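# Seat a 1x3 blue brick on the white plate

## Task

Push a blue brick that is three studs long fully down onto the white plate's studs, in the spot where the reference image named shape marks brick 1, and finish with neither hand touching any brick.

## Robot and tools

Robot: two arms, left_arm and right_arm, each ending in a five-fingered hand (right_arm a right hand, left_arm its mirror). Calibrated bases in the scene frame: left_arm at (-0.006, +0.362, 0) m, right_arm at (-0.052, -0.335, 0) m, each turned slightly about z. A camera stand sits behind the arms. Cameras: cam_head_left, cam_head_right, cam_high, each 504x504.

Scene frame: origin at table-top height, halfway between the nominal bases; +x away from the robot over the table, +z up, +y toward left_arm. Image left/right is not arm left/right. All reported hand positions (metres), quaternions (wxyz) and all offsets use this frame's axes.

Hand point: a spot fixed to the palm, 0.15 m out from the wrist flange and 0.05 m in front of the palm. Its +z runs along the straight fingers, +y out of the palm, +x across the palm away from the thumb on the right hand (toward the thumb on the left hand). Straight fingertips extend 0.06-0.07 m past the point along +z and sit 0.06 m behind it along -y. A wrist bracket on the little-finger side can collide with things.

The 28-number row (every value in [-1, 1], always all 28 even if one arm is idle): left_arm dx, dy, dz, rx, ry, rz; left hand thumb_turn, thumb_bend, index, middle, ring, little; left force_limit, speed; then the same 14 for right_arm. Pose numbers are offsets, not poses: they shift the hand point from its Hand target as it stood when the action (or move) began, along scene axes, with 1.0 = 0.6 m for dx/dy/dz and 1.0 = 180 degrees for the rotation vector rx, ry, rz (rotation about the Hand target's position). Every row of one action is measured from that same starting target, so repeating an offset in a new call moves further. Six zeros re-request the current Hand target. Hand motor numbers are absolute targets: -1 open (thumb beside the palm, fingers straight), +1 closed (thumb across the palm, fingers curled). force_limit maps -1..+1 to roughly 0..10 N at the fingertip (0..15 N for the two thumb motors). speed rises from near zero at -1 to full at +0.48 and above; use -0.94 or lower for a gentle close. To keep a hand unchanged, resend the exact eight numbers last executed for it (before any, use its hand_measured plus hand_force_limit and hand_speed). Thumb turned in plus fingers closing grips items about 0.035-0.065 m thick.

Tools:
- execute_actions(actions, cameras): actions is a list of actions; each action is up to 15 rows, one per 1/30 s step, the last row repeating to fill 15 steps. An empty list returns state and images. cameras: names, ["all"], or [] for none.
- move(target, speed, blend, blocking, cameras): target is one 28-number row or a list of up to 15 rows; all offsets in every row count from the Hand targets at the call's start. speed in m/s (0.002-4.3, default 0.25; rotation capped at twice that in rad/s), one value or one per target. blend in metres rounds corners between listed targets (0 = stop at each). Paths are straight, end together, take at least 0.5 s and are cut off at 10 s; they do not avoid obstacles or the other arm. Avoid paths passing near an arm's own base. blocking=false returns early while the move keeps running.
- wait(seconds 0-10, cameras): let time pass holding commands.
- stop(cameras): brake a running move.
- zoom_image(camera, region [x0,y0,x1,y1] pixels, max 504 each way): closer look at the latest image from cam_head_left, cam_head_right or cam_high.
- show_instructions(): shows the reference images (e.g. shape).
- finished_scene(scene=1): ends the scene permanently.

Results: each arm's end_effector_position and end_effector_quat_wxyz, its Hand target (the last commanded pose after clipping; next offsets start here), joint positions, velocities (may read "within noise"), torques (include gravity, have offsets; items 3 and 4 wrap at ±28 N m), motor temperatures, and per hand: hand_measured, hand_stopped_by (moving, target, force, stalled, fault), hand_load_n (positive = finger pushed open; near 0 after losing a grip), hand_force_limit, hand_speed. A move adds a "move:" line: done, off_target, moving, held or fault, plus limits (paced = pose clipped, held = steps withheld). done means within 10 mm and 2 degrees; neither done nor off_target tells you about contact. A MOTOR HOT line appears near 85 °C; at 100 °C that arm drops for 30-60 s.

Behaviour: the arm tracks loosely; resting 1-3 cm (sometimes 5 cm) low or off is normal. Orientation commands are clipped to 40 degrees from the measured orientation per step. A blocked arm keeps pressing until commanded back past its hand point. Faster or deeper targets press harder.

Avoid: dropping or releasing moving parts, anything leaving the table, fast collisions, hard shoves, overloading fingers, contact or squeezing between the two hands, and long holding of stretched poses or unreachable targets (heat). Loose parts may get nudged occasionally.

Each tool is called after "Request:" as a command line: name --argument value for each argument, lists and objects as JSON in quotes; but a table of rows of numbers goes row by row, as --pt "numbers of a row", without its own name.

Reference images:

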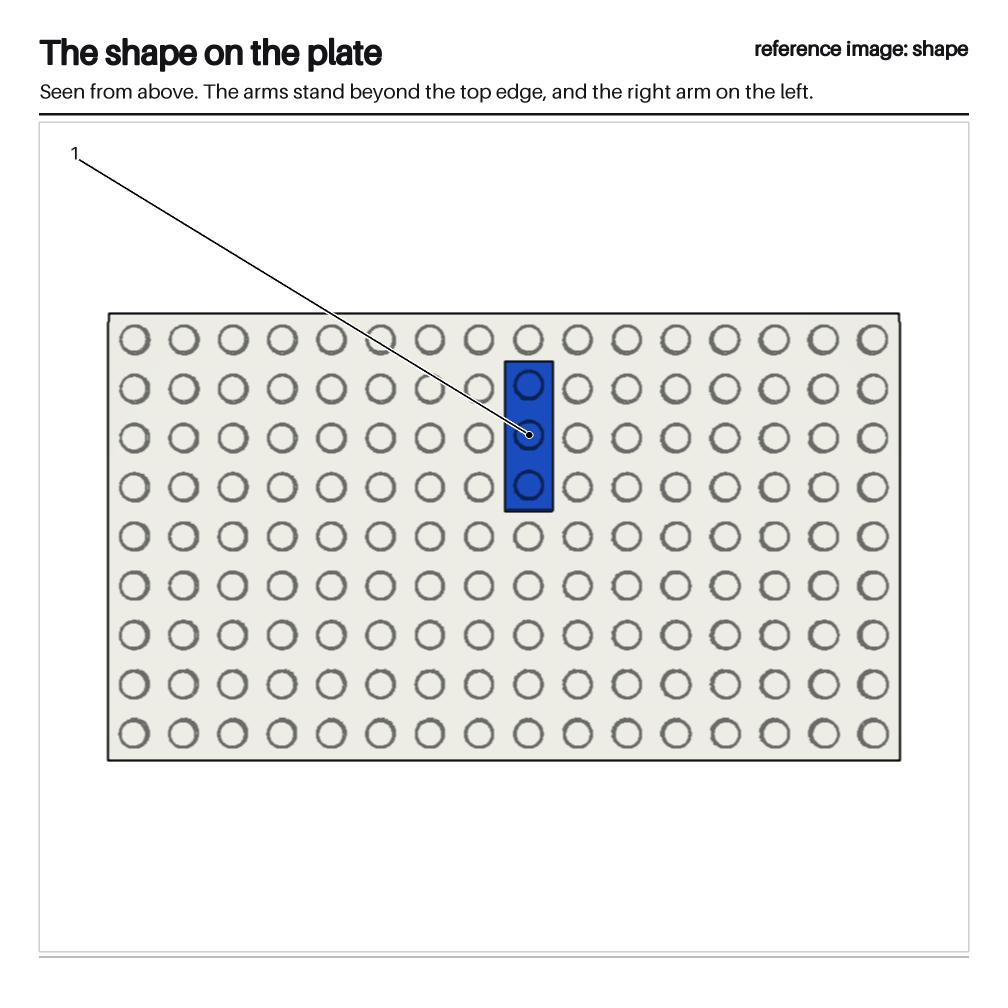

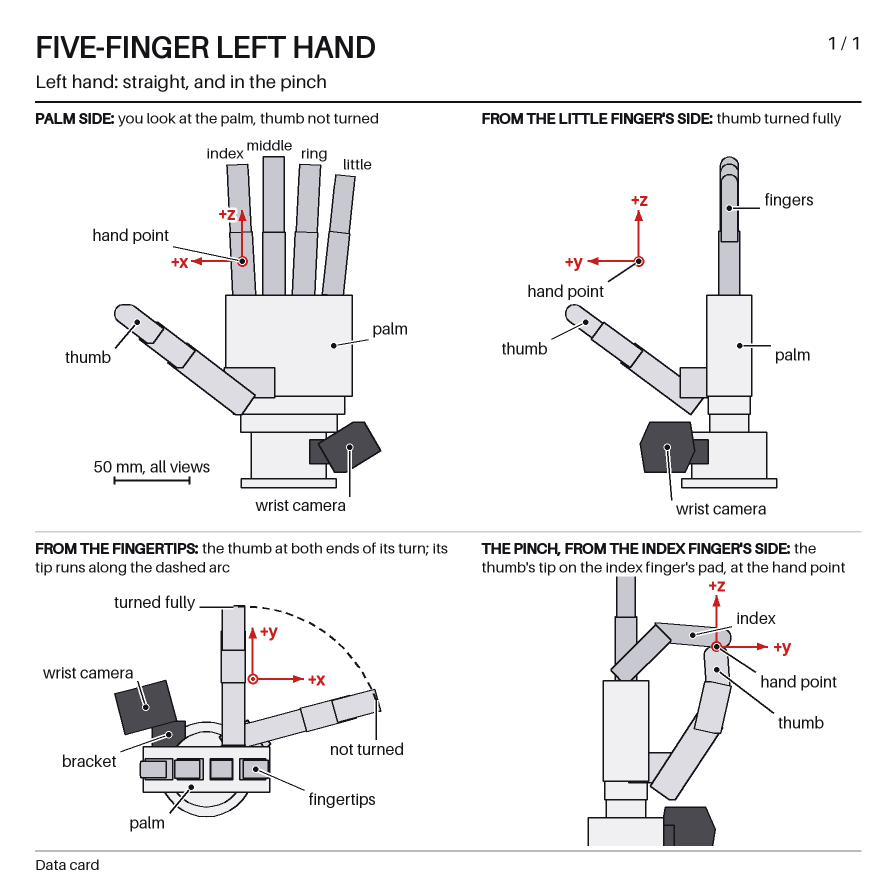

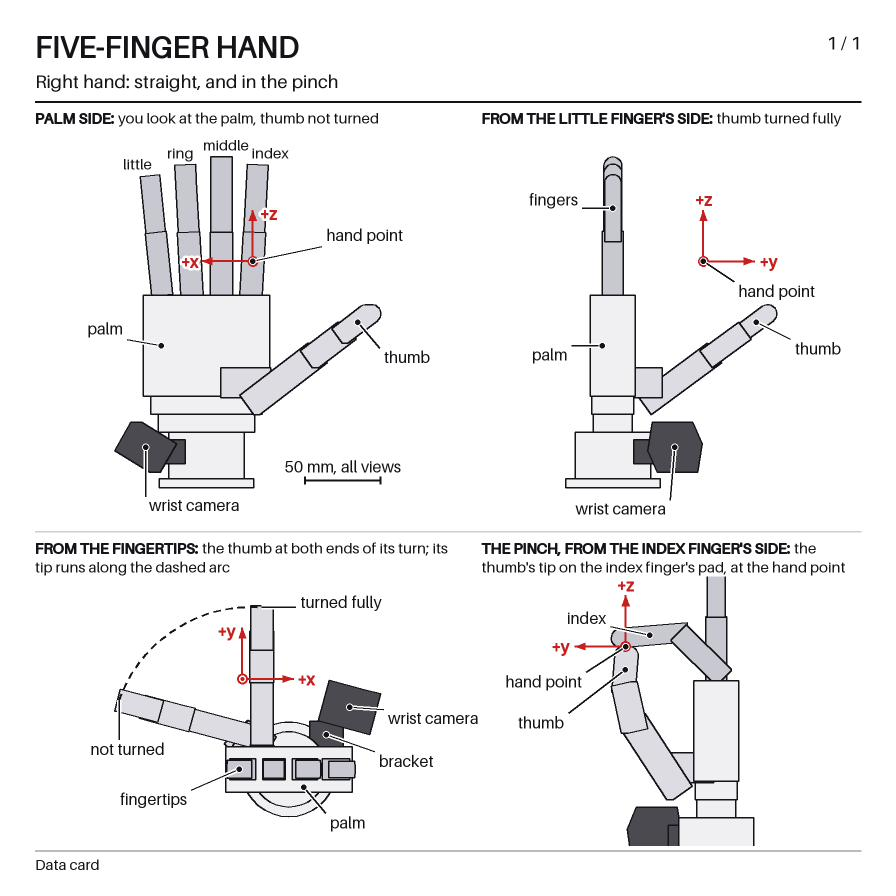

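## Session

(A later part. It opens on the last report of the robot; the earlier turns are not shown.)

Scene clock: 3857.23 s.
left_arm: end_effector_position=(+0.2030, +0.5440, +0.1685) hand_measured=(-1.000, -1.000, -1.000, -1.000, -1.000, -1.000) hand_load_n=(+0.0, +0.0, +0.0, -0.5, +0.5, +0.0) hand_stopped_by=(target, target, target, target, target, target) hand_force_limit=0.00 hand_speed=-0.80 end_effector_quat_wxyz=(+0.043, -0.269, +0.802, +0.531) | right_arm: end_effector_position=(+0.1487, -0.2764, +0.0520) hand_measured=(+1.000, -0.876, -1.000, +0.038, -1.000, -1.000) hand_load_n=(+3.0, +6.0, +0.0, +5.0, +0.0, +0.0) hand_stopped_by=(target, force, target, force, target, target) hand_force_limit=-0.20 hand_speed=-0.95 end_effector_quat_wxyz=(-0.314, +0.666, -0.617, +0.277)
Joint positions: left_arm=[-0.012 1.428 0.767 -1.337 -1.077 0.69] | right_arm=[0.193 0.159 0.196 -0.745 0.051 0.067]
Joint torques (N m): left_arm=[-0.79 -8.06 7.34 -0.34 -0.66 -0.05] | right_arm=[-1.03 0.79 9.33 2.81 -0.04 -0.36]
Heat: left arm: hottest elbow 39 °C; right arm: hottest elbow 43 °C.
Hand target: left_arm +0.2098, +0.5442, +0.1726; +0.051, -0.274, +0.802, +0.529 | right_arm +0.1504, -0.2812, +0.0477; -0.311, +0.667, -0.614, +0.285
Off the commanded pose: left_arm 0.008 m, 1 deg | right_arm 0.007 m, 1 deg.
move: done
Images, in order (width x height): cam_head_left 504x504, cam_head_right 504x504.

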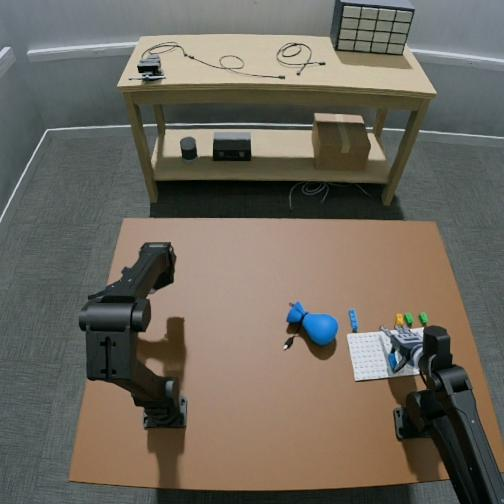

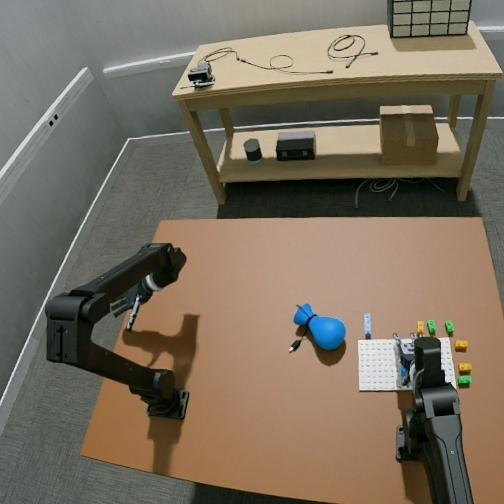

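Request:
move --pt "0 0 0 0 0 0 -1 -1 -1 -1 -1 -1 0.0 -0.8 0 -0.007 0 0 0 0 1 -0.84 -1 0.3 -1 -1 -0.2 -0.95" --speed 0.012

Request:
move --pt "0 0 0 0 0 0 -1 -1 -1 -1 -1 -1 0.0 -0.8 0 -0.007 0 0 0 0 1 -0.84 -1 0.3 -1 -1 -0.2 -0.95" --speed 0.012 --cameras '["cam_head_left","cam_head_right"]'

Request:
zoom_image --camera "cam_head_left" --region '[376, 346, 408, 378]'

Request:
zoom_image --camera "cam_head_right" --region '[387, 355, 419, 387]'

Scene clock: 3863.80 s.
left_arm: end_effector_position=(+0.2030, +0.5440, +0.1685) hand_measured=(-1.000, -1.000, -1.000, -1.000, -1.000, -1.000) hand_load_n=(+0.0, +0.0, +0.0, +0.0, +0.0, +0.0) hand_stopped_by=(target, target, target, target, target, target) hand_force_limit=0.00 hand_speed=-0.80 end_effector_quat_wxyz=(+0.043, -0.269, +0.802, +0.531) | right_arm: end_effector_position=(+0.1487, -0.2772, +0.0524) hand_measured=(+1.000, -0.876, -1.000, +0.038, -1.000, -1.000) hand_load_n=(+3.5, +5.5, +0.0, +5.0, +0.0, +0.0) hand_stopped_by=(target, force, target, force, target, target) hand_force_limit=-0.20 hand_speed=-0.95 end_effector_quat_wxyz=(-0.319, +0.664, -0.619, +0.272)
Joint positions: left_arm=[-0.012 1.428 0.767 -1.337 -1.077 0.69] | right_arm=[0.156 0.155 0.194 -0.745 0.012 0.055]
Joint torques (N m): left_arm=[-0.79 -8 7.34 -0.34 -0.66 -0.05] | right_arm=[-0.56 0.91 9.25 2.69 0.36 -0.41]
Heat: left arm: hottest elbow 39 °C; right arm: hottest elbow 43 °C.
Hand target: left_arm +0.2098, +0.5442, +0.1726; +0.051, -0.274, +0.802, +0.529 | right_arm +0.1504, -0.2853, +0.0478; -0.311, +0.667, -0.614, +0.285
Off the commanded pose: left_arm 0.008 m, 1 deg | right_arm 0.010 m, 2 deg.
move: done

Scene clock: 3864.73 s.
left_arm: end_effector_position=(+0.2030, +0.5440, +0.1685) hand_measured=(-1.000, -1.000, -1.000, -1.000, -1.000, -1.000) hand_load_n=(-0.5, +0.0, +0.0, +0.0, +0.0, +0.0) hand_stopped_by=(target, target, target, target, target, target) hand_force_limit=0.00 hand_speed=-0.80 end_effector_quat_wxyz=(+0.043, -0.269, +0.802, +0.531) | right_arm: end_effector_position=(+0.1487, -0.2780, +0.0527) hand_measured=(+1.000, -0.876, -1.000, +0.038, -1.000, -1.000) hand_load_n=(+4.5, +5.0, +0.0, +5.5, +0.0, +0.0) hand_stopped_by=(target, force, target, force, target, target) hand_force_limit=-0.20 hand_speed=-0.95 end_effector_quat_wxyz=(-0.324, +0.662, -0.621, +0.267)
Joint positions: left_arm=[-0.012 1.428 0.767 -1.337 -1.077 0.69] | right_arm=[0.119 0.153 0.193 -0.745 -0.027 0.042]
Joint torques (N m): left_arm=[-0.79 -8.06 7.32 -0.34 -0.66 -0.05] | right_arm=[-1.73 1.49 9.63 2.56 0.66 -0.58]
Heat: left arm: hottest elbow 39 °C; right arm: hottest elbow 43 °C.
Hand target: left_arm +0.2098, +0.5442, +0.1726; +0.051, -0.274, +0.802, +0.529 | right_arm +0.1505, -0.2896, +0.0478; -0.311, +0.667, -0.614, +0.285
Off the commanded pose: left_arm 0.008 m, 1 deg | right_arm 0.013 m, 3 deg.
move: off_target (right_arm)
Images, in order (width x height): cam_head_left 504x504, cam_head_right 504x504.

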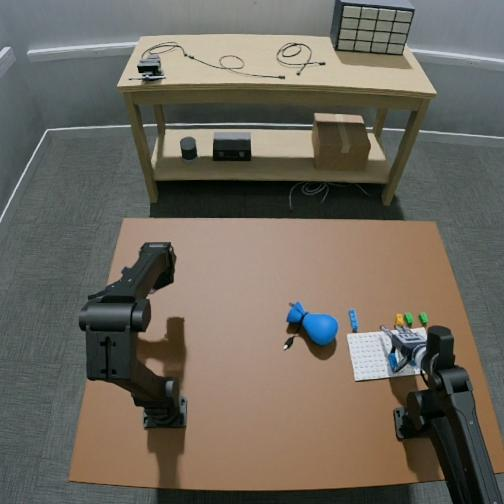

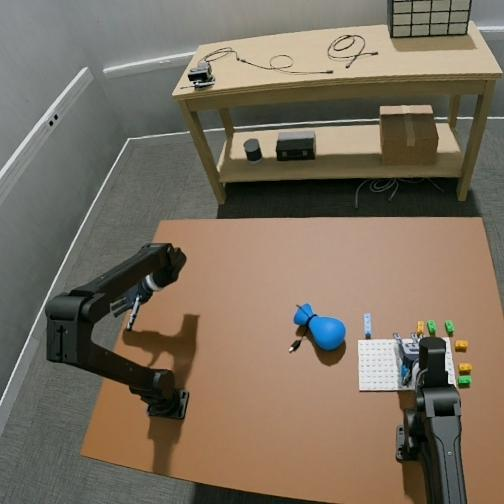

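Scaled by 15.750.

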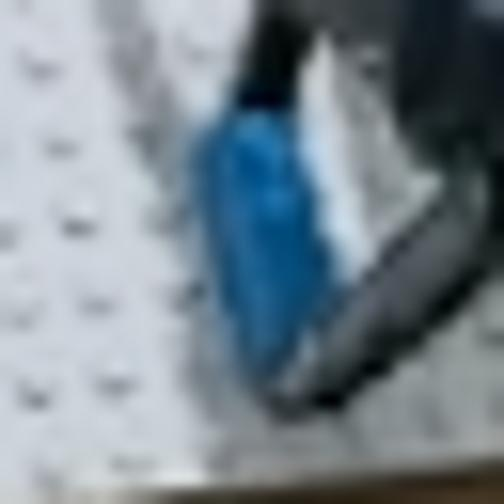

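Scaled by 15.750.

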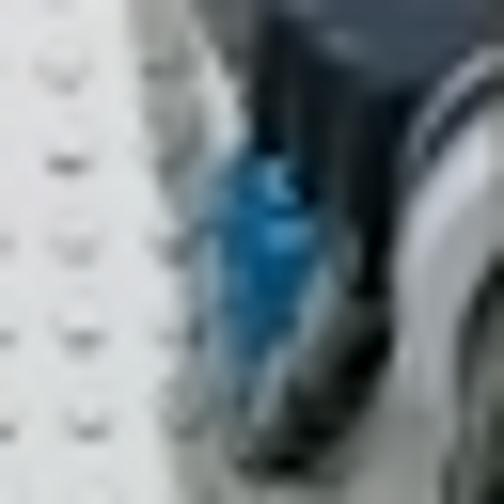

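Request:
move --pt "0 0 0 0 0 0 -1 -1 -1 -1 -1 -1 0.0 -0.8 0 0 -0.014 0 0 0 1 -0.84 -1 0.3 -1 -1 -0.2 -0.95" --speed 0.015 --cameras '["cam_head_left","cam_head_right"]'

Request:
zoom_image --camera "cam_head_left" --region '[376, 346, 408, 378]'

Request:
zoom_image --camera "cam_head_right" --region '[387, 355, 419, 387]'

Scene clock: 3872.23 s.
left_arm: end_effector_position=(+0.2030, +0.5440, +0.1685) hand_measured=(-1.000, -1.000, -1.000, -1.000, -1.000, -1.000) hand_load_n=(+0.0, +0.0, +0.0, +0.0, +0.0, +0.0) hand_stopped_by=(target, target, target, target, target, target) hand_force_limit=0.00 hand_speed=-0.80 end_effector_quat_wxyz=(+0.043, -0.269, +0.802, +0.531) | right_arm: end_effector_position=(+0.1484, -0.2780, +0.0515) hand_measured=(+1.000, -0.876, -1.000, +0.038, -1.000, -1.000) hand_load_n=(+3.5, +7.0, +0.0, +2.5, +0.0, +0.0) hand_stopped_by=(target, force, target, force, target, target) hand_force_limit=-0.20 hand_speed=-0.95 end_effector_quat_wxyz=(-0.326, +0.662, -0.619, +0.268)
Joint positions: left_arm=[-0.012 1.428 0.767 -1.337 -1.077 0.69] | right_arm=[0.118 0.143 0.187 -0.744 -0.029 0.039]
Joint torques (N m): left_arm=[-0.73 -8.06 7.32 -0.34 -0.66 -0.05] | right_arm=[-1.85 1.44 8.23 3.12 0.75 -0.56]
Heat: left arm: hottest elbow 39 °C; right arm: hottest elbow 42 °C.
Hand target: left_arm +0.2098, +0.5442, +0.1726; +0.051, -0.274, +0.802, +0.529 | right_arm +0.1504, -0.2895, +0.0393; -0.311, +0.667, -0.614, +0.285
Off the commanded pose: left_arm 0.008 m, 1 deg | right_arm 0.017 m, 3 deg.
move: off_target (right_arm)
Images, in order (width x height): cam_head_left 504x504, cam_head_right 504x504.

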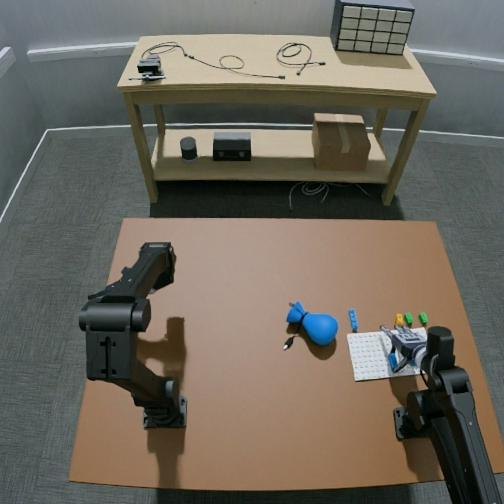

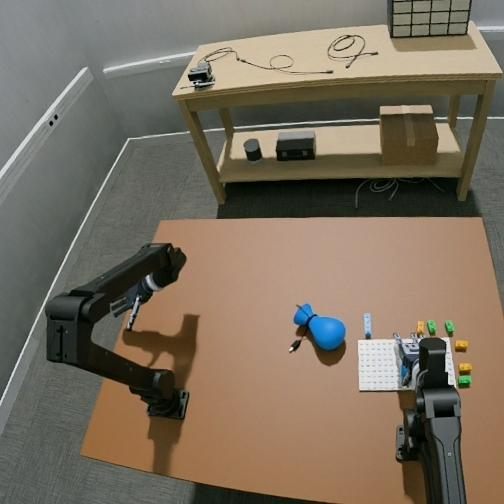

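Scaled by 15.750.

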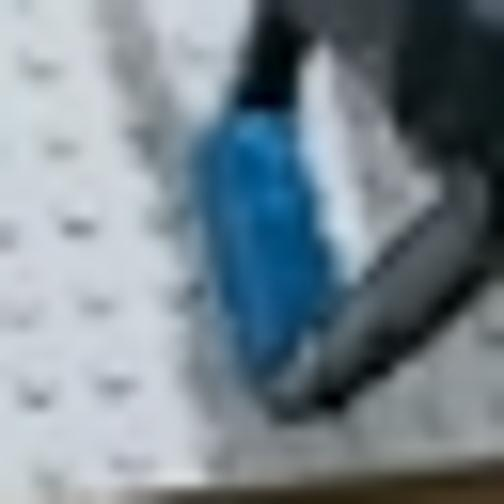

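Scaled by 15.750.

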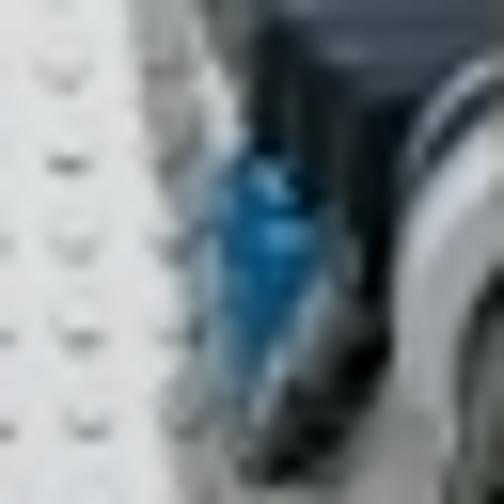

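Request:
move --pt "0 0 0 0 0 0 -1 -1 -1 -1 -1 -1 0.0 -0.8 0 0.013 0.019 0 0 0.012 1 -0.84 -1 0.3 -1 -1 -0.2 -0.95" --speed 0.03

Scene clock: 3887.83 s.
left_arm: end_effector_position=(+0.2030, +0.5440, +0.1685) hand_measured=(-1.000, -1.000, -1.000, -1.000, -1.000, -1.000) hand_load_n=(+0.0, +0.0, +0.0, +0.0, +0.0, +0.0) hand_stopped_by=(target, target, target, target, target, target) hand_force_limit=0.00 hand_speed=-0.80 end_effector_quat_wxyz=(+0.043, -0.269, +0.802, +0.531) | right_arm: end_effector_position=(+0.1483, -0.2779, +0.0514) hand_measured=(+1.000, -0.876, -1.000, +0.038, -1.000, -1.000) hand_load_n=(+4.5, +6.5, +0.0, +2.5, +0.0, +0.0) hand_stopped_by=(target, force, target, force, target, target) hand_force_limit=-0.20 hand_speed=-0.95 end_effector_quat_wxyz=(-0.326, +0.664, -0.617, +0.269)
Joint positions: left_arm=[-0.012 1.428 0.767 -1.337 -1.077 0.69] | right_arm=[0.118 0.142 0.187 -0.744 -0.031 0.034]
Joint torques (N m): left_arm=[-0.79 -8.06 7.32 -0.34 -0.66 -0.05] | right_arm=[0.73 2.67 10.62 2.91 0.52 -0.51]
Heat: left arm: hottest elbow 39 °C; right arm: hottest elbow 41 °C.
Hand target: left_arm +0.2098, +0.5442, +0.1726; +0.051, -0.274, +0.802, +0.529 | right_arm +0.1504, -0.2818, +0.0507; -0.316, +0.679, -0.602, +0.279
Off the commanded pose: left_arm 0.008 m, 1 deg | right_arm 0.004 m, 3 deg.
move: off_target (right_arm)

Request:
move --pt "0 0 0 0 0 0 -1 -1 -1 -1 -1 -1 0.0 -0.8 0 0 0 0 0 0 1 -1 -1 0.015 -1 -1 -0.2 -0.93" --speed 0.03 --cameras '["cam_head_left","cam_head_right"]'

Request:
zoom_image --camera "cam_head_left" --region '[376, 346, 408, 378]'

Request:
zoom_image --camera "cam_head_right" --region '[387, 355, 419, 387]'

Scene clock: 3892.73 s.
left_arm: end_effector_position=(+0.2030, +0.5440, +0.1685) hand_measured=(-1.000, -1.000, -1.000, -1.000, -1.000, -1.000) hand_load_n=(+0.0, +0.0, +0.0, +0.0, +0.0, +0.0) hand_stopped_by=(target, target, target, target, target, target) hand_force_limit=0.00 hand_speed=-0.80 end_effector_quat_wxyz=(+0.043, -0.269, +0.802, +0.531) | right_arm: end_effector_position=(+0.1479, -0.2787, +0.0505) hand_measured=(+1.000, -1.000, -1.000, +0.016, -1.000, -1.000) hand_load_n=(+0.0, +0.0, +0.0, -4.5, +0.0, +0.0) hand_stopped_by=(target, target, target, target, target, target) hand_force_limit=-0.20 hand_speed=-0.93 end_effector_quat_wxyz=(-0.323, +0.668, -0.613, +0.270)
Joint positions: left_arm=[-0.012 1.428 0.767 -1.337 -1.077 0.69] | right_arm=[0.118 0.146 0.187 -0.743 -0.031 0.021]
Joint torques (N m): left_arm=[-0.79 -8.06 7.34 -0.32 -0.66 -0.05] | right_arm=[1.08 2.43 10.69 2.82 0.52 -0.42]
Heat: left arm: hottest elbow 39 °C; right arm: hottest elbow 41 °C.
Hand target: left_arm +0.2098, +0.5442, +0.1726; +0.051, -0.274, +0.802, +0.529 | right_arm +0.1504, -0.2817, +0.0507; -0.316, +0.679, -0.602, +0.279
Off the commanded pose: left_arm 0.008 m, 1 deg | right_arm 0.004 m, 2 deg.
move: done
Images, in order (width x height): cam_head_left 504x504, cam_head_right 504x504.

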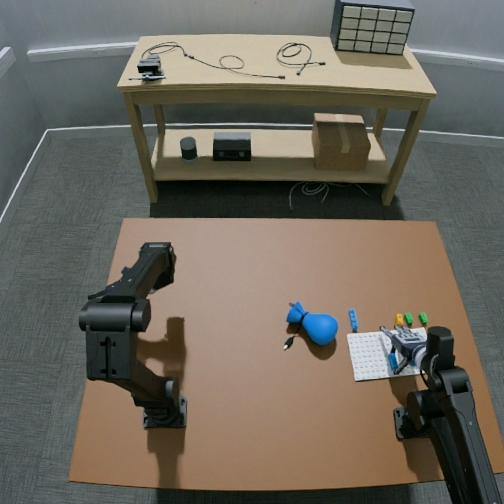

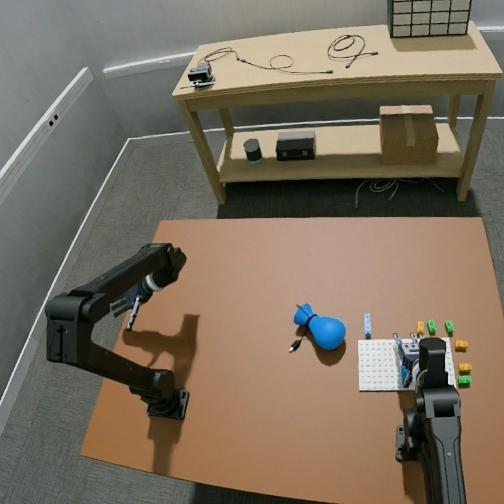

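Scaled by 15.750.

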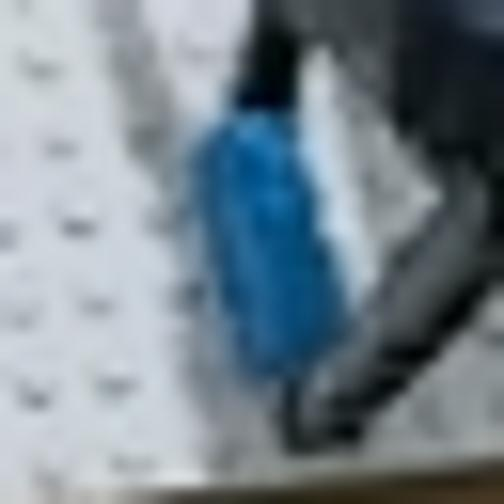

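Scaled by 15.750.

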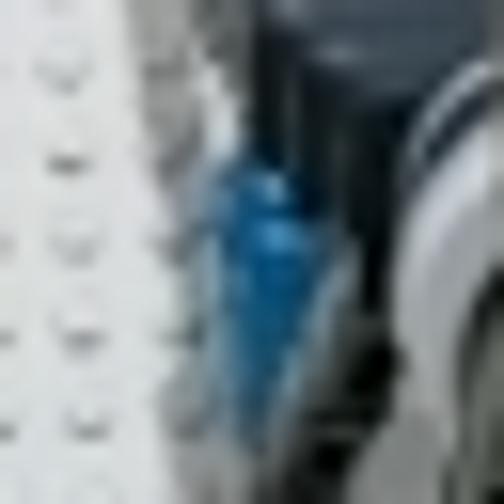

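Request:
move --pt "0 0 0 0 0 0 -1 -1 -1 -1 -1 -1 0.0 -0.8 0.022 0.003 0.05 0 0 0 1 -1 -1 0.03 -1 -1 -0.2 -0.9" --speed 0.05 --cameras '["cam_head_left"]'

Request:
zoom_image --camera "cam_head_left" --region '[376, 346, 408, 378]'

Scene clock: 3901.00 s.
left_arm: end_effector_position=(+0.2030, +0.5440, +0.1685) hand_measured=(-1.000, -1.000, -1.000, -1.000, -1.000, -1.000) hand_load_n=(+0.0, +0.0, +0.0, +0.0, +0.0, +0.0) hand_stopped_by=(target, target, target, target, target, target) hand_force_limit=0.00 hand_speed=-0.80 end_effector_quat_wxyz=(+0.043, -0.269, +0.802, +0.531) | right_arm: end_effector_position=(+0.1508, -0.2806, +0.0513) hand_measured=(+1.000, -1.000, -1.000, +0.030, -1.000, -1.000) hand_load_n=(+0.0, +0.0, +0.0, -0.5, -0.5, +0.0) hand_stopped_by=(target, target, target, target, target, target) hand_force_limit=-0.20 hand_speed=-0.90 end_effector_quat_wxyz=(-0.302, +0.678, -0.617, +0.260)
Joint positions: left_arm=[-0.012 1.428 0.767 -1.337 -1.077 0.69] | right_arm=[0.124 0.241 0.217 -0.726 -0.017 0.012]
Joint torques (N m): left_arm=[-0.79 -8 7.34 -0.34 -0.66 -0.05] | right_arm=[0.97 1.9 15.34 2.41 0.11 -0.33]
Heat: left arm: hottest elbow 39 °C; right arm: hottest elbow 41 °C.
Hand target: left_arm +0.2098, +0.5442, +0.1726; +0.051, -0.274, +0.802, +0.529 | right_arm +0.1636, -0.2799, +0.0807; -0.316, +0.679, -0.602, +0.279
Off the commanded pose: left_arm 0.008 m, 1 deg | right_arm 0.032 m, 3 deg.
move: off_target (right_arm)
Images, in order (width x height): cam_head_left 504x504.

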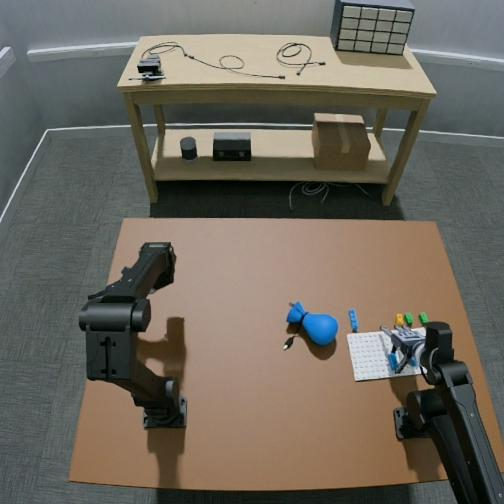

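Scaled by 15.750.

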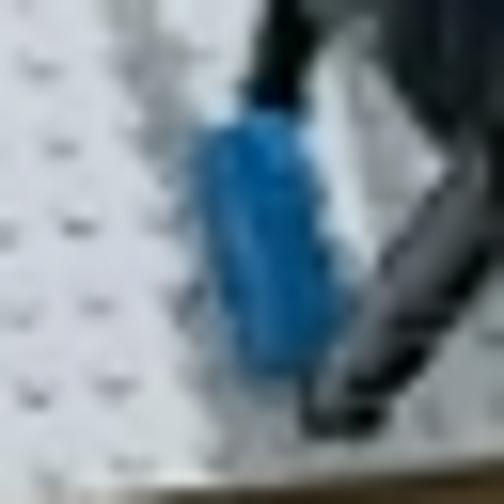

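Request:
move --pt "0 0 0 0 0 0 -1 -1 -1 -1 -1 -1 0.0 -0.8 0.004 0.0 0.025 0 0 0 1 -1 -1 0.03 -1 -1 -0.2 -0.9" --speed 0.05 --cameras '["cam_head_left","cam_head_right"]'

Request:
zoom_image --camera "cam_head_left" --region '[376, 346, 408, 378]'

Request:
zoom_image --camera "cam_head_right" --region '[387, 355, 419, 387]'

Scene clock: 3907.47 s.
left_arm: end_effector_position=(+0.2030, +0.5440, +0.1685) hand_measured=(-1.000, -1.000, -1.000, -1.000, -1.000, -1.000) hand_load_n=(+0.0, +0.0, +0.5, +0.0, +0.0, +0.0) hand_stopped_by=(target, target, target, target, target, target) hand_force_limit=0.00 hand_speed=-0.80 end_effector_quat_wxyz=(+0.043, -0.269, +0.802, +0.531) | right_arm: end_effector_position=(+0.1554, -0.2813, +0.0629) hand_measured=(+1.000, -1.000, -1.000, +0.030, -1.000, -1.000) hand_load_n=(+0.0, +0.0, +0.0, +0.0, +0.0, +0.0) hand_stopped_by=(target, target, target, target, target, target) hand_force_limit=-0.20 hand_speed=-0.90 end_effector_quat_wxyz=(-0.301, +0.680, -0.614, +0.264)
Joint positions: left_arm=[-0.012 1.428 0.767 -1.337 -1.077 0.69] | right_arm=[0.124 0.264 0.249 -0.731 -0.013 0.003]
Joint torques (N m): left_arm=[-0.73 -8.06 7.34 -0.32 -0.66 -0.05] | right_arm=[1.61 1.2 16.23 1.74 -0.14 -0.26]
Heat: left arm: hottest elbow 39 °C; right arm: hottest elbow 42 °C.
Hand target: left_arm +0.2098, +0.5442, +0.1726; +0.051, -0.274, +0.802, +0.529 | right_arm +0.1661, -0.2799, +0.0958; -0.316, +0.679, -0.602, +0.279
Off the commanded pose: left_arm 0.008 m, 1 deg | right_arm 0.034 m, 3 deg.
move: off_target (right_arm)
Images, in order (width x height): cam_head_left 504x504, cam_head_right 504x504.

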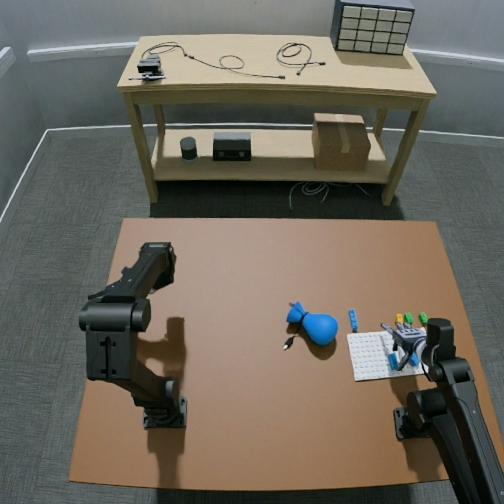

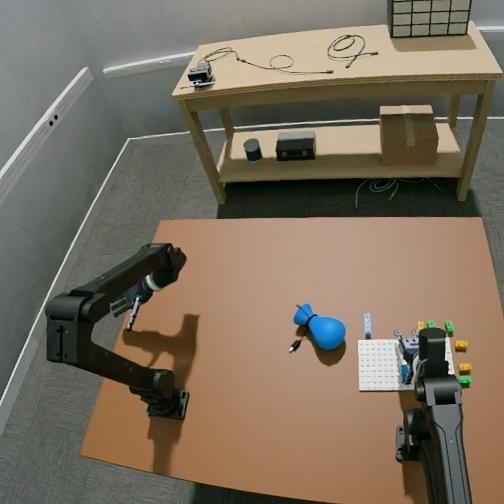

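Scaled by 15.750.

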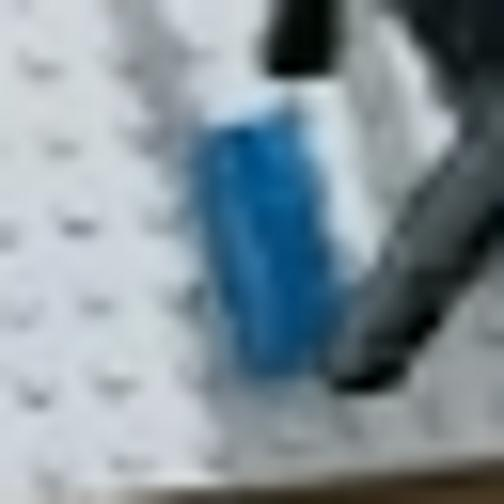

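Scaled by 15.750.

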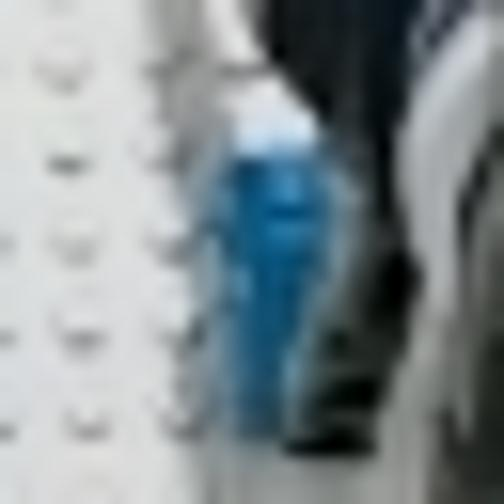

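Request:
move --pt "0 0 0 0 0 0 -1 -1 -1 -1 -1 -1 0.0 -0.8 0.008 -0.02 0.06 0 0 0 1 -1 -1 0.03 -1 -1 -0.2 -0.9" --pt "0 0 0 0 0 0 -1 -1 -1 -1 -1 -1 0.0 -0.8 -0.03 -0.18 0.16 -0.0292 0.2079 0 -1 -1 -1 -1 0.8 0.8 -0.2 0.3" --speed '[0.06,0.2]' --cameras '["cam_head_left","cam_head_right","cam_high"]'

Request:
zoom_image --camera "cam_head_left" --region '[376, 346, 408, 378]'

Request:
zoom_image --camera "cam_head_right" --region '[387, 355, 419, 387]'

Request:
zoom_image --camera "cam_high" --region '[192, 154, 224, 186]'

Scene clock: 3929.90 s.
left_arm: end_effector_position=(+0.2030, +0.5440, +0.1685) hand_measured=(-1.000, -1.000, -1.000, -1.000, -1.000, -1.000) hand_load_n=(+0.0, +0.0, +0.0, +0.0, +0.0, +0.0) hand_stopped_by=(target, target, target, target, target, target) hand_force_limit=0.00 hand_speed=-0.80 end_effector_quat_wxyz=(+0.043, -0.269, +0.802, +0.531) | right_arm: end_effector_position=(+0.1342, -0.3790, +0.1703) hand_measured=(-1.000, -1.000, -1.000, -1.000, +0.800, +0.800) hand_load_n=(+0.0, +0.0, +0.0, +0.0, +0.0, +0.0) hand_stopped_by=(target, target, target, target, target, target) hand_force_limit=-0.20 hand_speed=0.30 end_effector_quat_wxyz=(-0.068, +0.747, -0.659, +0.052)
Joint positions: left_arm=[-0.012 1.428 0.767 -1.337 -1.077 0.69] | right_arm=[-0.3 0.891 0.831 -1.363 -0.085 -0.445]
Joint torques (N m): left_arm=[-0.79 -8.06 7.34 -0.34 -0.66 -0.05] | right_arm=[-0.73 -3.78 14.5 0.58 -0.14 -0.21]
Heat: left arm: hottest elbow 39 °C; right arm: hottest elbow 46 °C.
Hand target: left_arm +0.2098, +0.5442, +0.1726; +0.051, -0.274, +0.802, +0.529 | right_arm +0.1480, -0.3879, +0.1917; -0.075, +0.746, -0.658, +0.073
Off the commanded pose: left_arm 0.008 m, 1 deg | right_arm 0.027 m, 3 deg.
move: off_target (right_arm); target 2's new numbers were sent with right_arm's hand 0.027 m and 3 deg from that target

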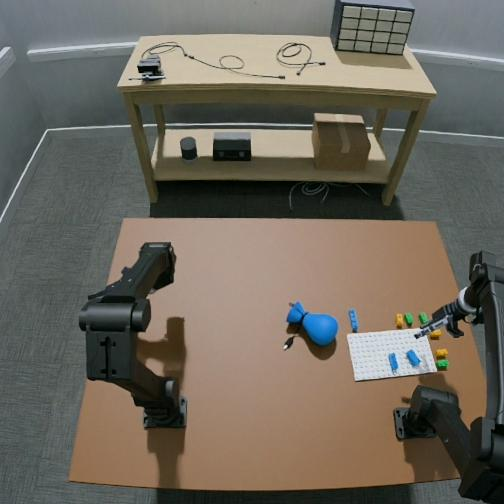

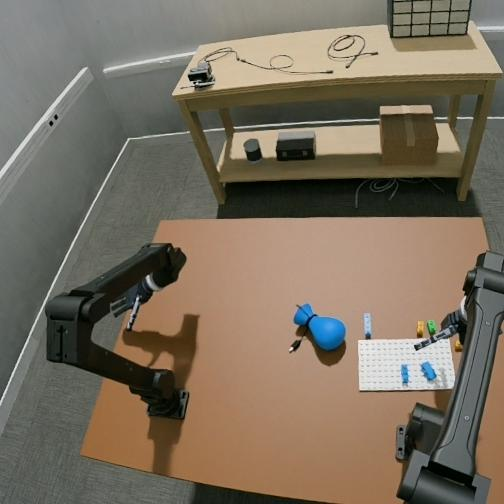

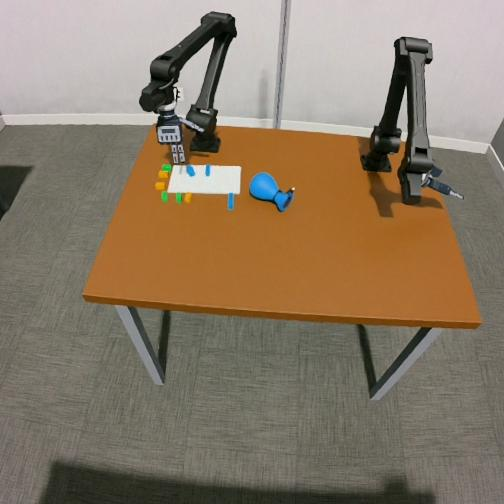

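Scaled by 15.750.

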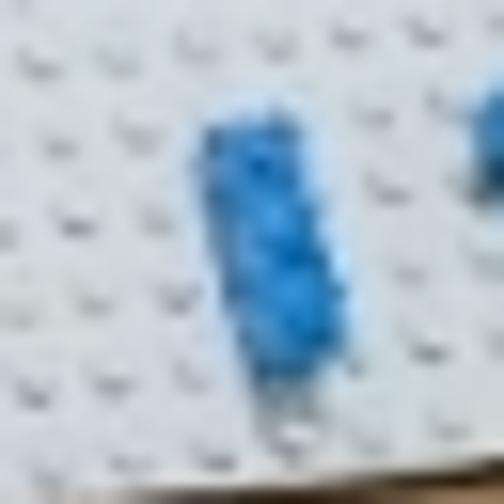

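Scaled by 15.750.

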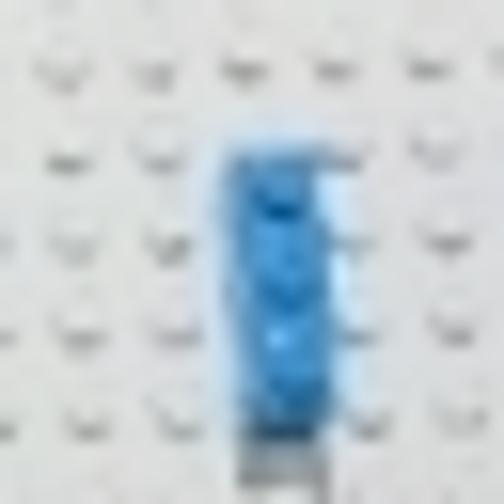

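Scaled by 15.750.

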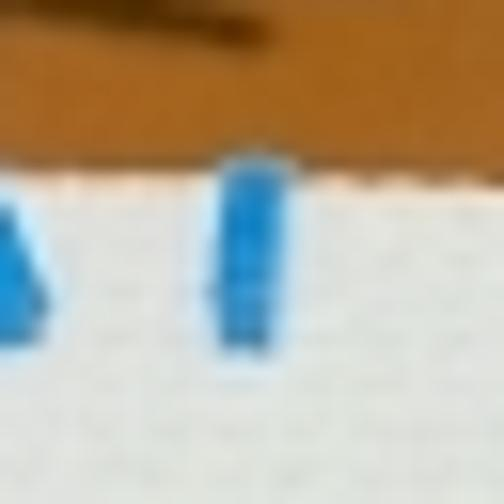

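Request:
zoom_image --camera "cam_head_left" --region '[382, 350, 404, 372]'

Request:
zoom_image --camera "cam_head_right" --region '[394, 361, 416, 383]'

Request:
zoom_image --camera "cam_high" --region '[198, 160, 218, 180]'

Scaled by 22.909.

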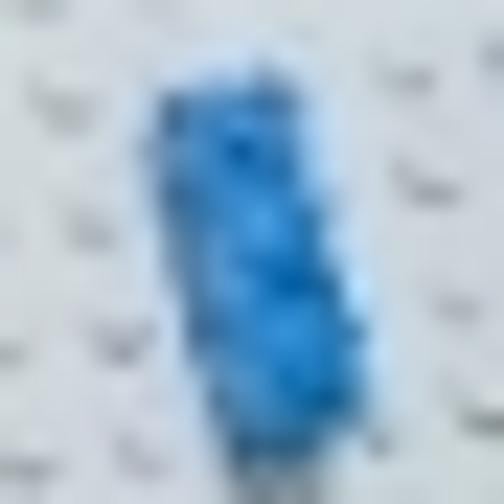

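Scaled by 22.909.

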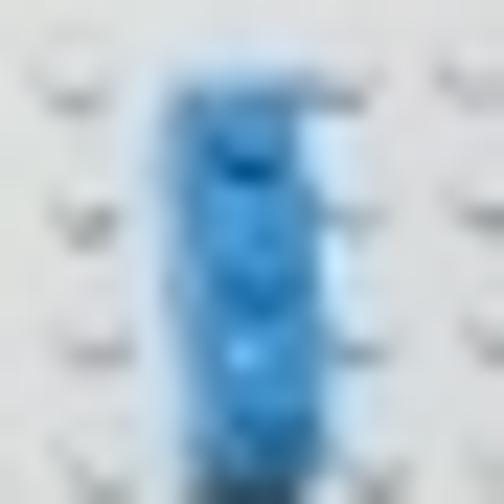

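Scaled by 25.200.

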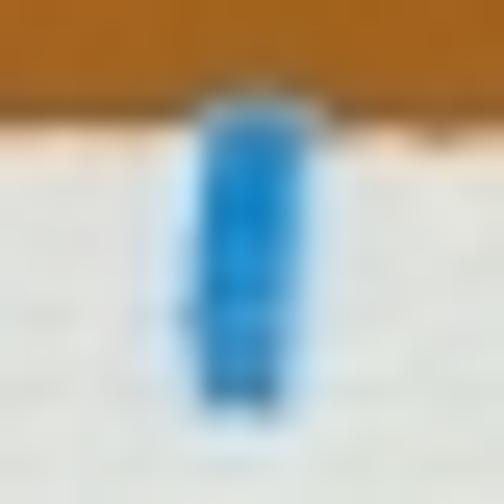

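Request:
zoom_image --camera "cam_head_right" --region '[354, 330, 462, 400]'

Request:
zoom_image --camera "cam_head_left" --region '[342, 322, 446, 388]'

Request:
zoom_image --camera "cam_head_right" --region '[354, 350, 408, 396]'

Request:
zoom_image --camera "cam_head_right" --region '[400, 350, 460, 396]'

Scaled by 4.667.

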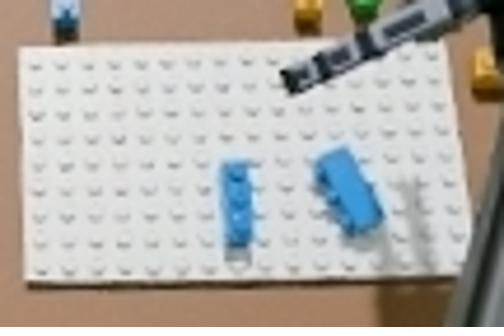

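Scaled by 4.846.

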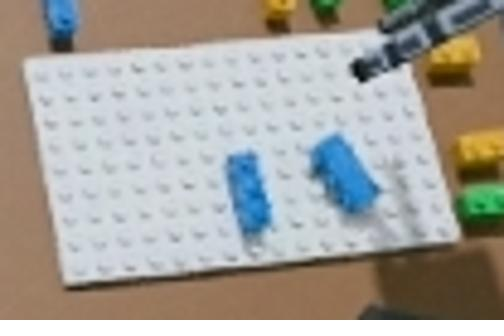

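Scaled by 9.333.

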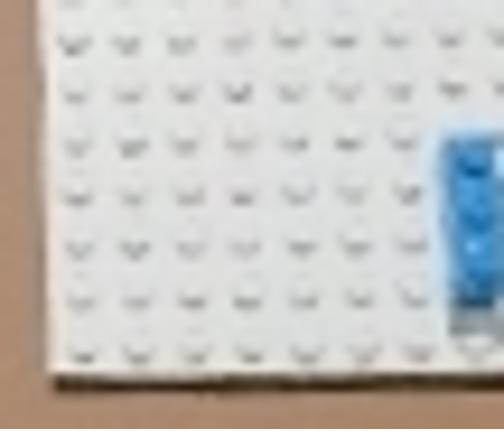

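Scaled by 8.400.

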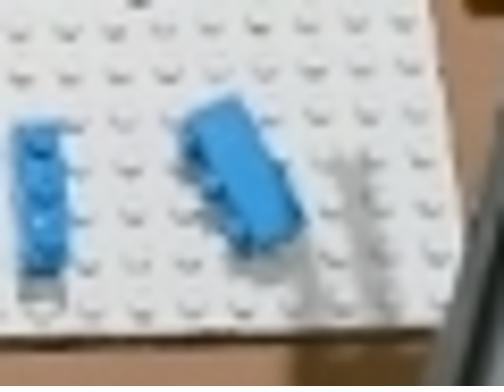

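Request:
zoom_image --camera "cam_head_right" --region '[394, 371, 416, 393]'

Request:
zoom_image --camera "cam_head_left" --region '[382, 359, 404, 381]'

Scaled by 22.909.

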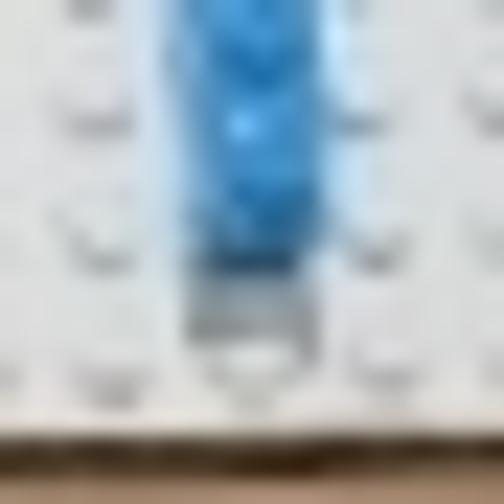

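Scaled by 22.909.

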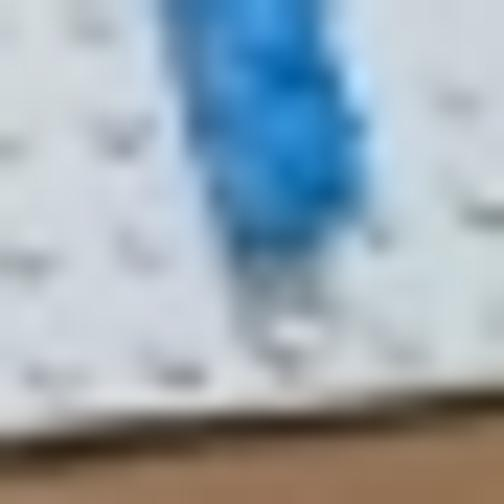

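Request:
move --pt "0 0 0 0 0 0 -1 -1 -1 -1 -1 -1 0.0 -0.8 -0.1217 0.0798 -0.0695 0.0333 0 0 -1 -1 -1 0.8 0.8 0.8 -0.2 0.3" --pt "0 0 0 0 0 0 -1 -1 -1 -1 -1 -1 0.0 -0.8 -0.1367 0.0882 -0.1445 0.0333 0 0 -1 -1 -1 0.8 0.8 0.8 -0.2 0.3" --speed '[0.15,0.08]' --blend '[0.02,0]' --cameras '["cam_head_left","cam_head_right","cam_high"]'

Request:
zoom_image --camera "cam_head_left" --region '[372, 336, 422, 386]'

Request:
zoom_image --camera "cam_head_right" --region '[380, 340, 430, 390]'

Request:
zoom_image --camera "cam_high" --region '[182, 144, 222, 184]'

Scene clock: 4106.37 s.
left_arm: end_effector_position=(+0.2030, +0.5440, +0.1685) hand_measured=(-1.000, -1.000, -1.000, -1.000, -1.000, -1.000) hand_load_n=(+0.0, +0.0, +0.0, +0.0, +0.0, +0.0) hand_stopped_by=(target, target, target, target, target, target) hand_force_limit=0.00 hand_speed=-0.80 end_effector_quat_wxyz=(+0.043, -0.269, +0.802, +0.531) | right_arm: end_effector_position=(+0.0624, -0.3352, +0.1050) hand_measured=(-1.000, -1.000, -1.000, +0.800, +0.800, +0.800) hand_load_n=(+0.0, +0.0, +0.0, +0.0, +0.0, +0.0) hand_stopped_by=(target, target, target, target, target, target) hand_force_limit=-0.20 hand_speed=0.30 end_effector_quat_wxyz=(-0.110, +0.744, -0.658, +0.031)
Joint positions: left_arm=[-0.012 1.428 0.767 -1.337 -1.077 0.69] | right_arm=[-0.3 0.633 0.547 -1.341 -0.178 -0.436]
Joint torques (N m): left_arm=[-0.79 -8.06 7.32 -0.34 -0.66 -0.05] | right_arm=[0.73 -1.61 9.17 1.57 -0.34 0.02]
Motor temperatures (°C): left_arm=[28 29 39 28 29 27] | right_arm=[25 28 52 27 29 28]
Heat: left arm: hottest elbow 39 °C; right arm: hottest elbow 52 °C.
Hand target: left_arm +0.2098, +0.5442, +0.1726; +0.051, -0.274, +0.802, +0.529 | right_arm +0.0661, -0.3350, +0.1051; -0.114, +0.741, -0.661, +0.039
Off the commanded pose: left_arm 0.008 m, 1 deg | right_arm 0.004 m, 1 deg.
move: done

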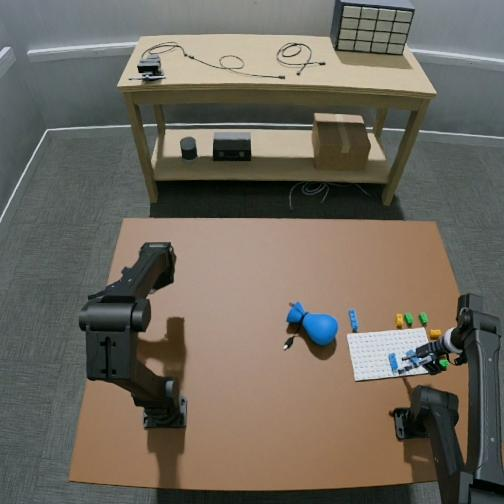

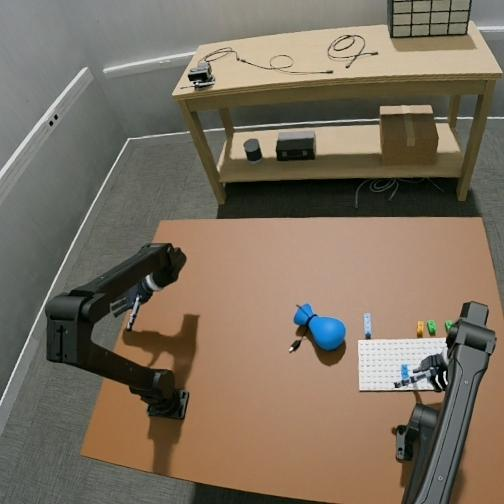

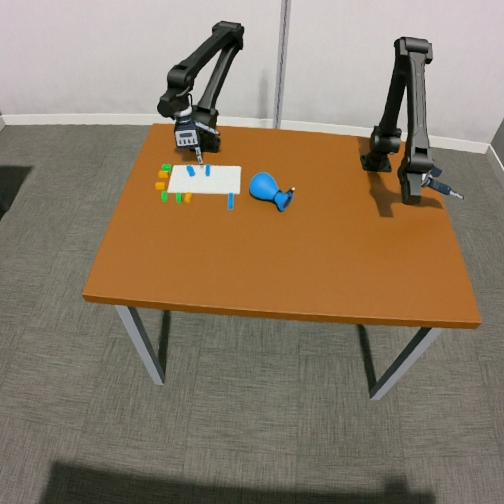

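Scaled by 10.080.

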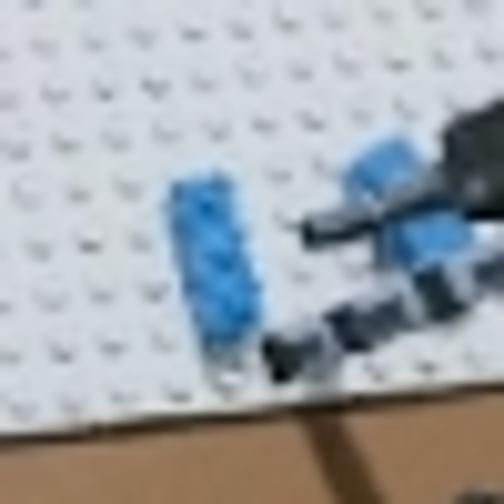

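Scaled by 10.080.

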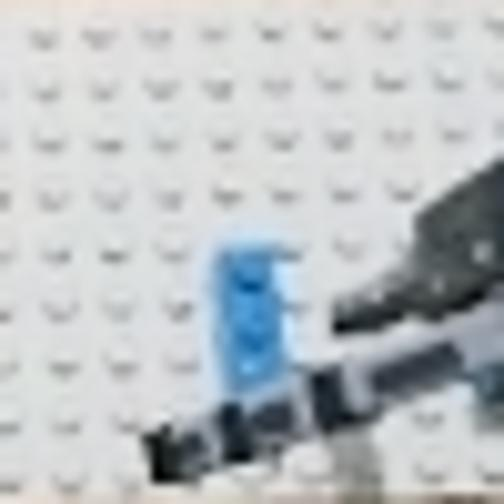

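Scaled by 12.600.

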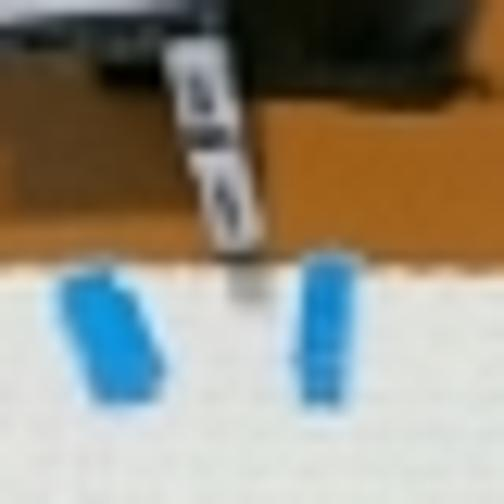

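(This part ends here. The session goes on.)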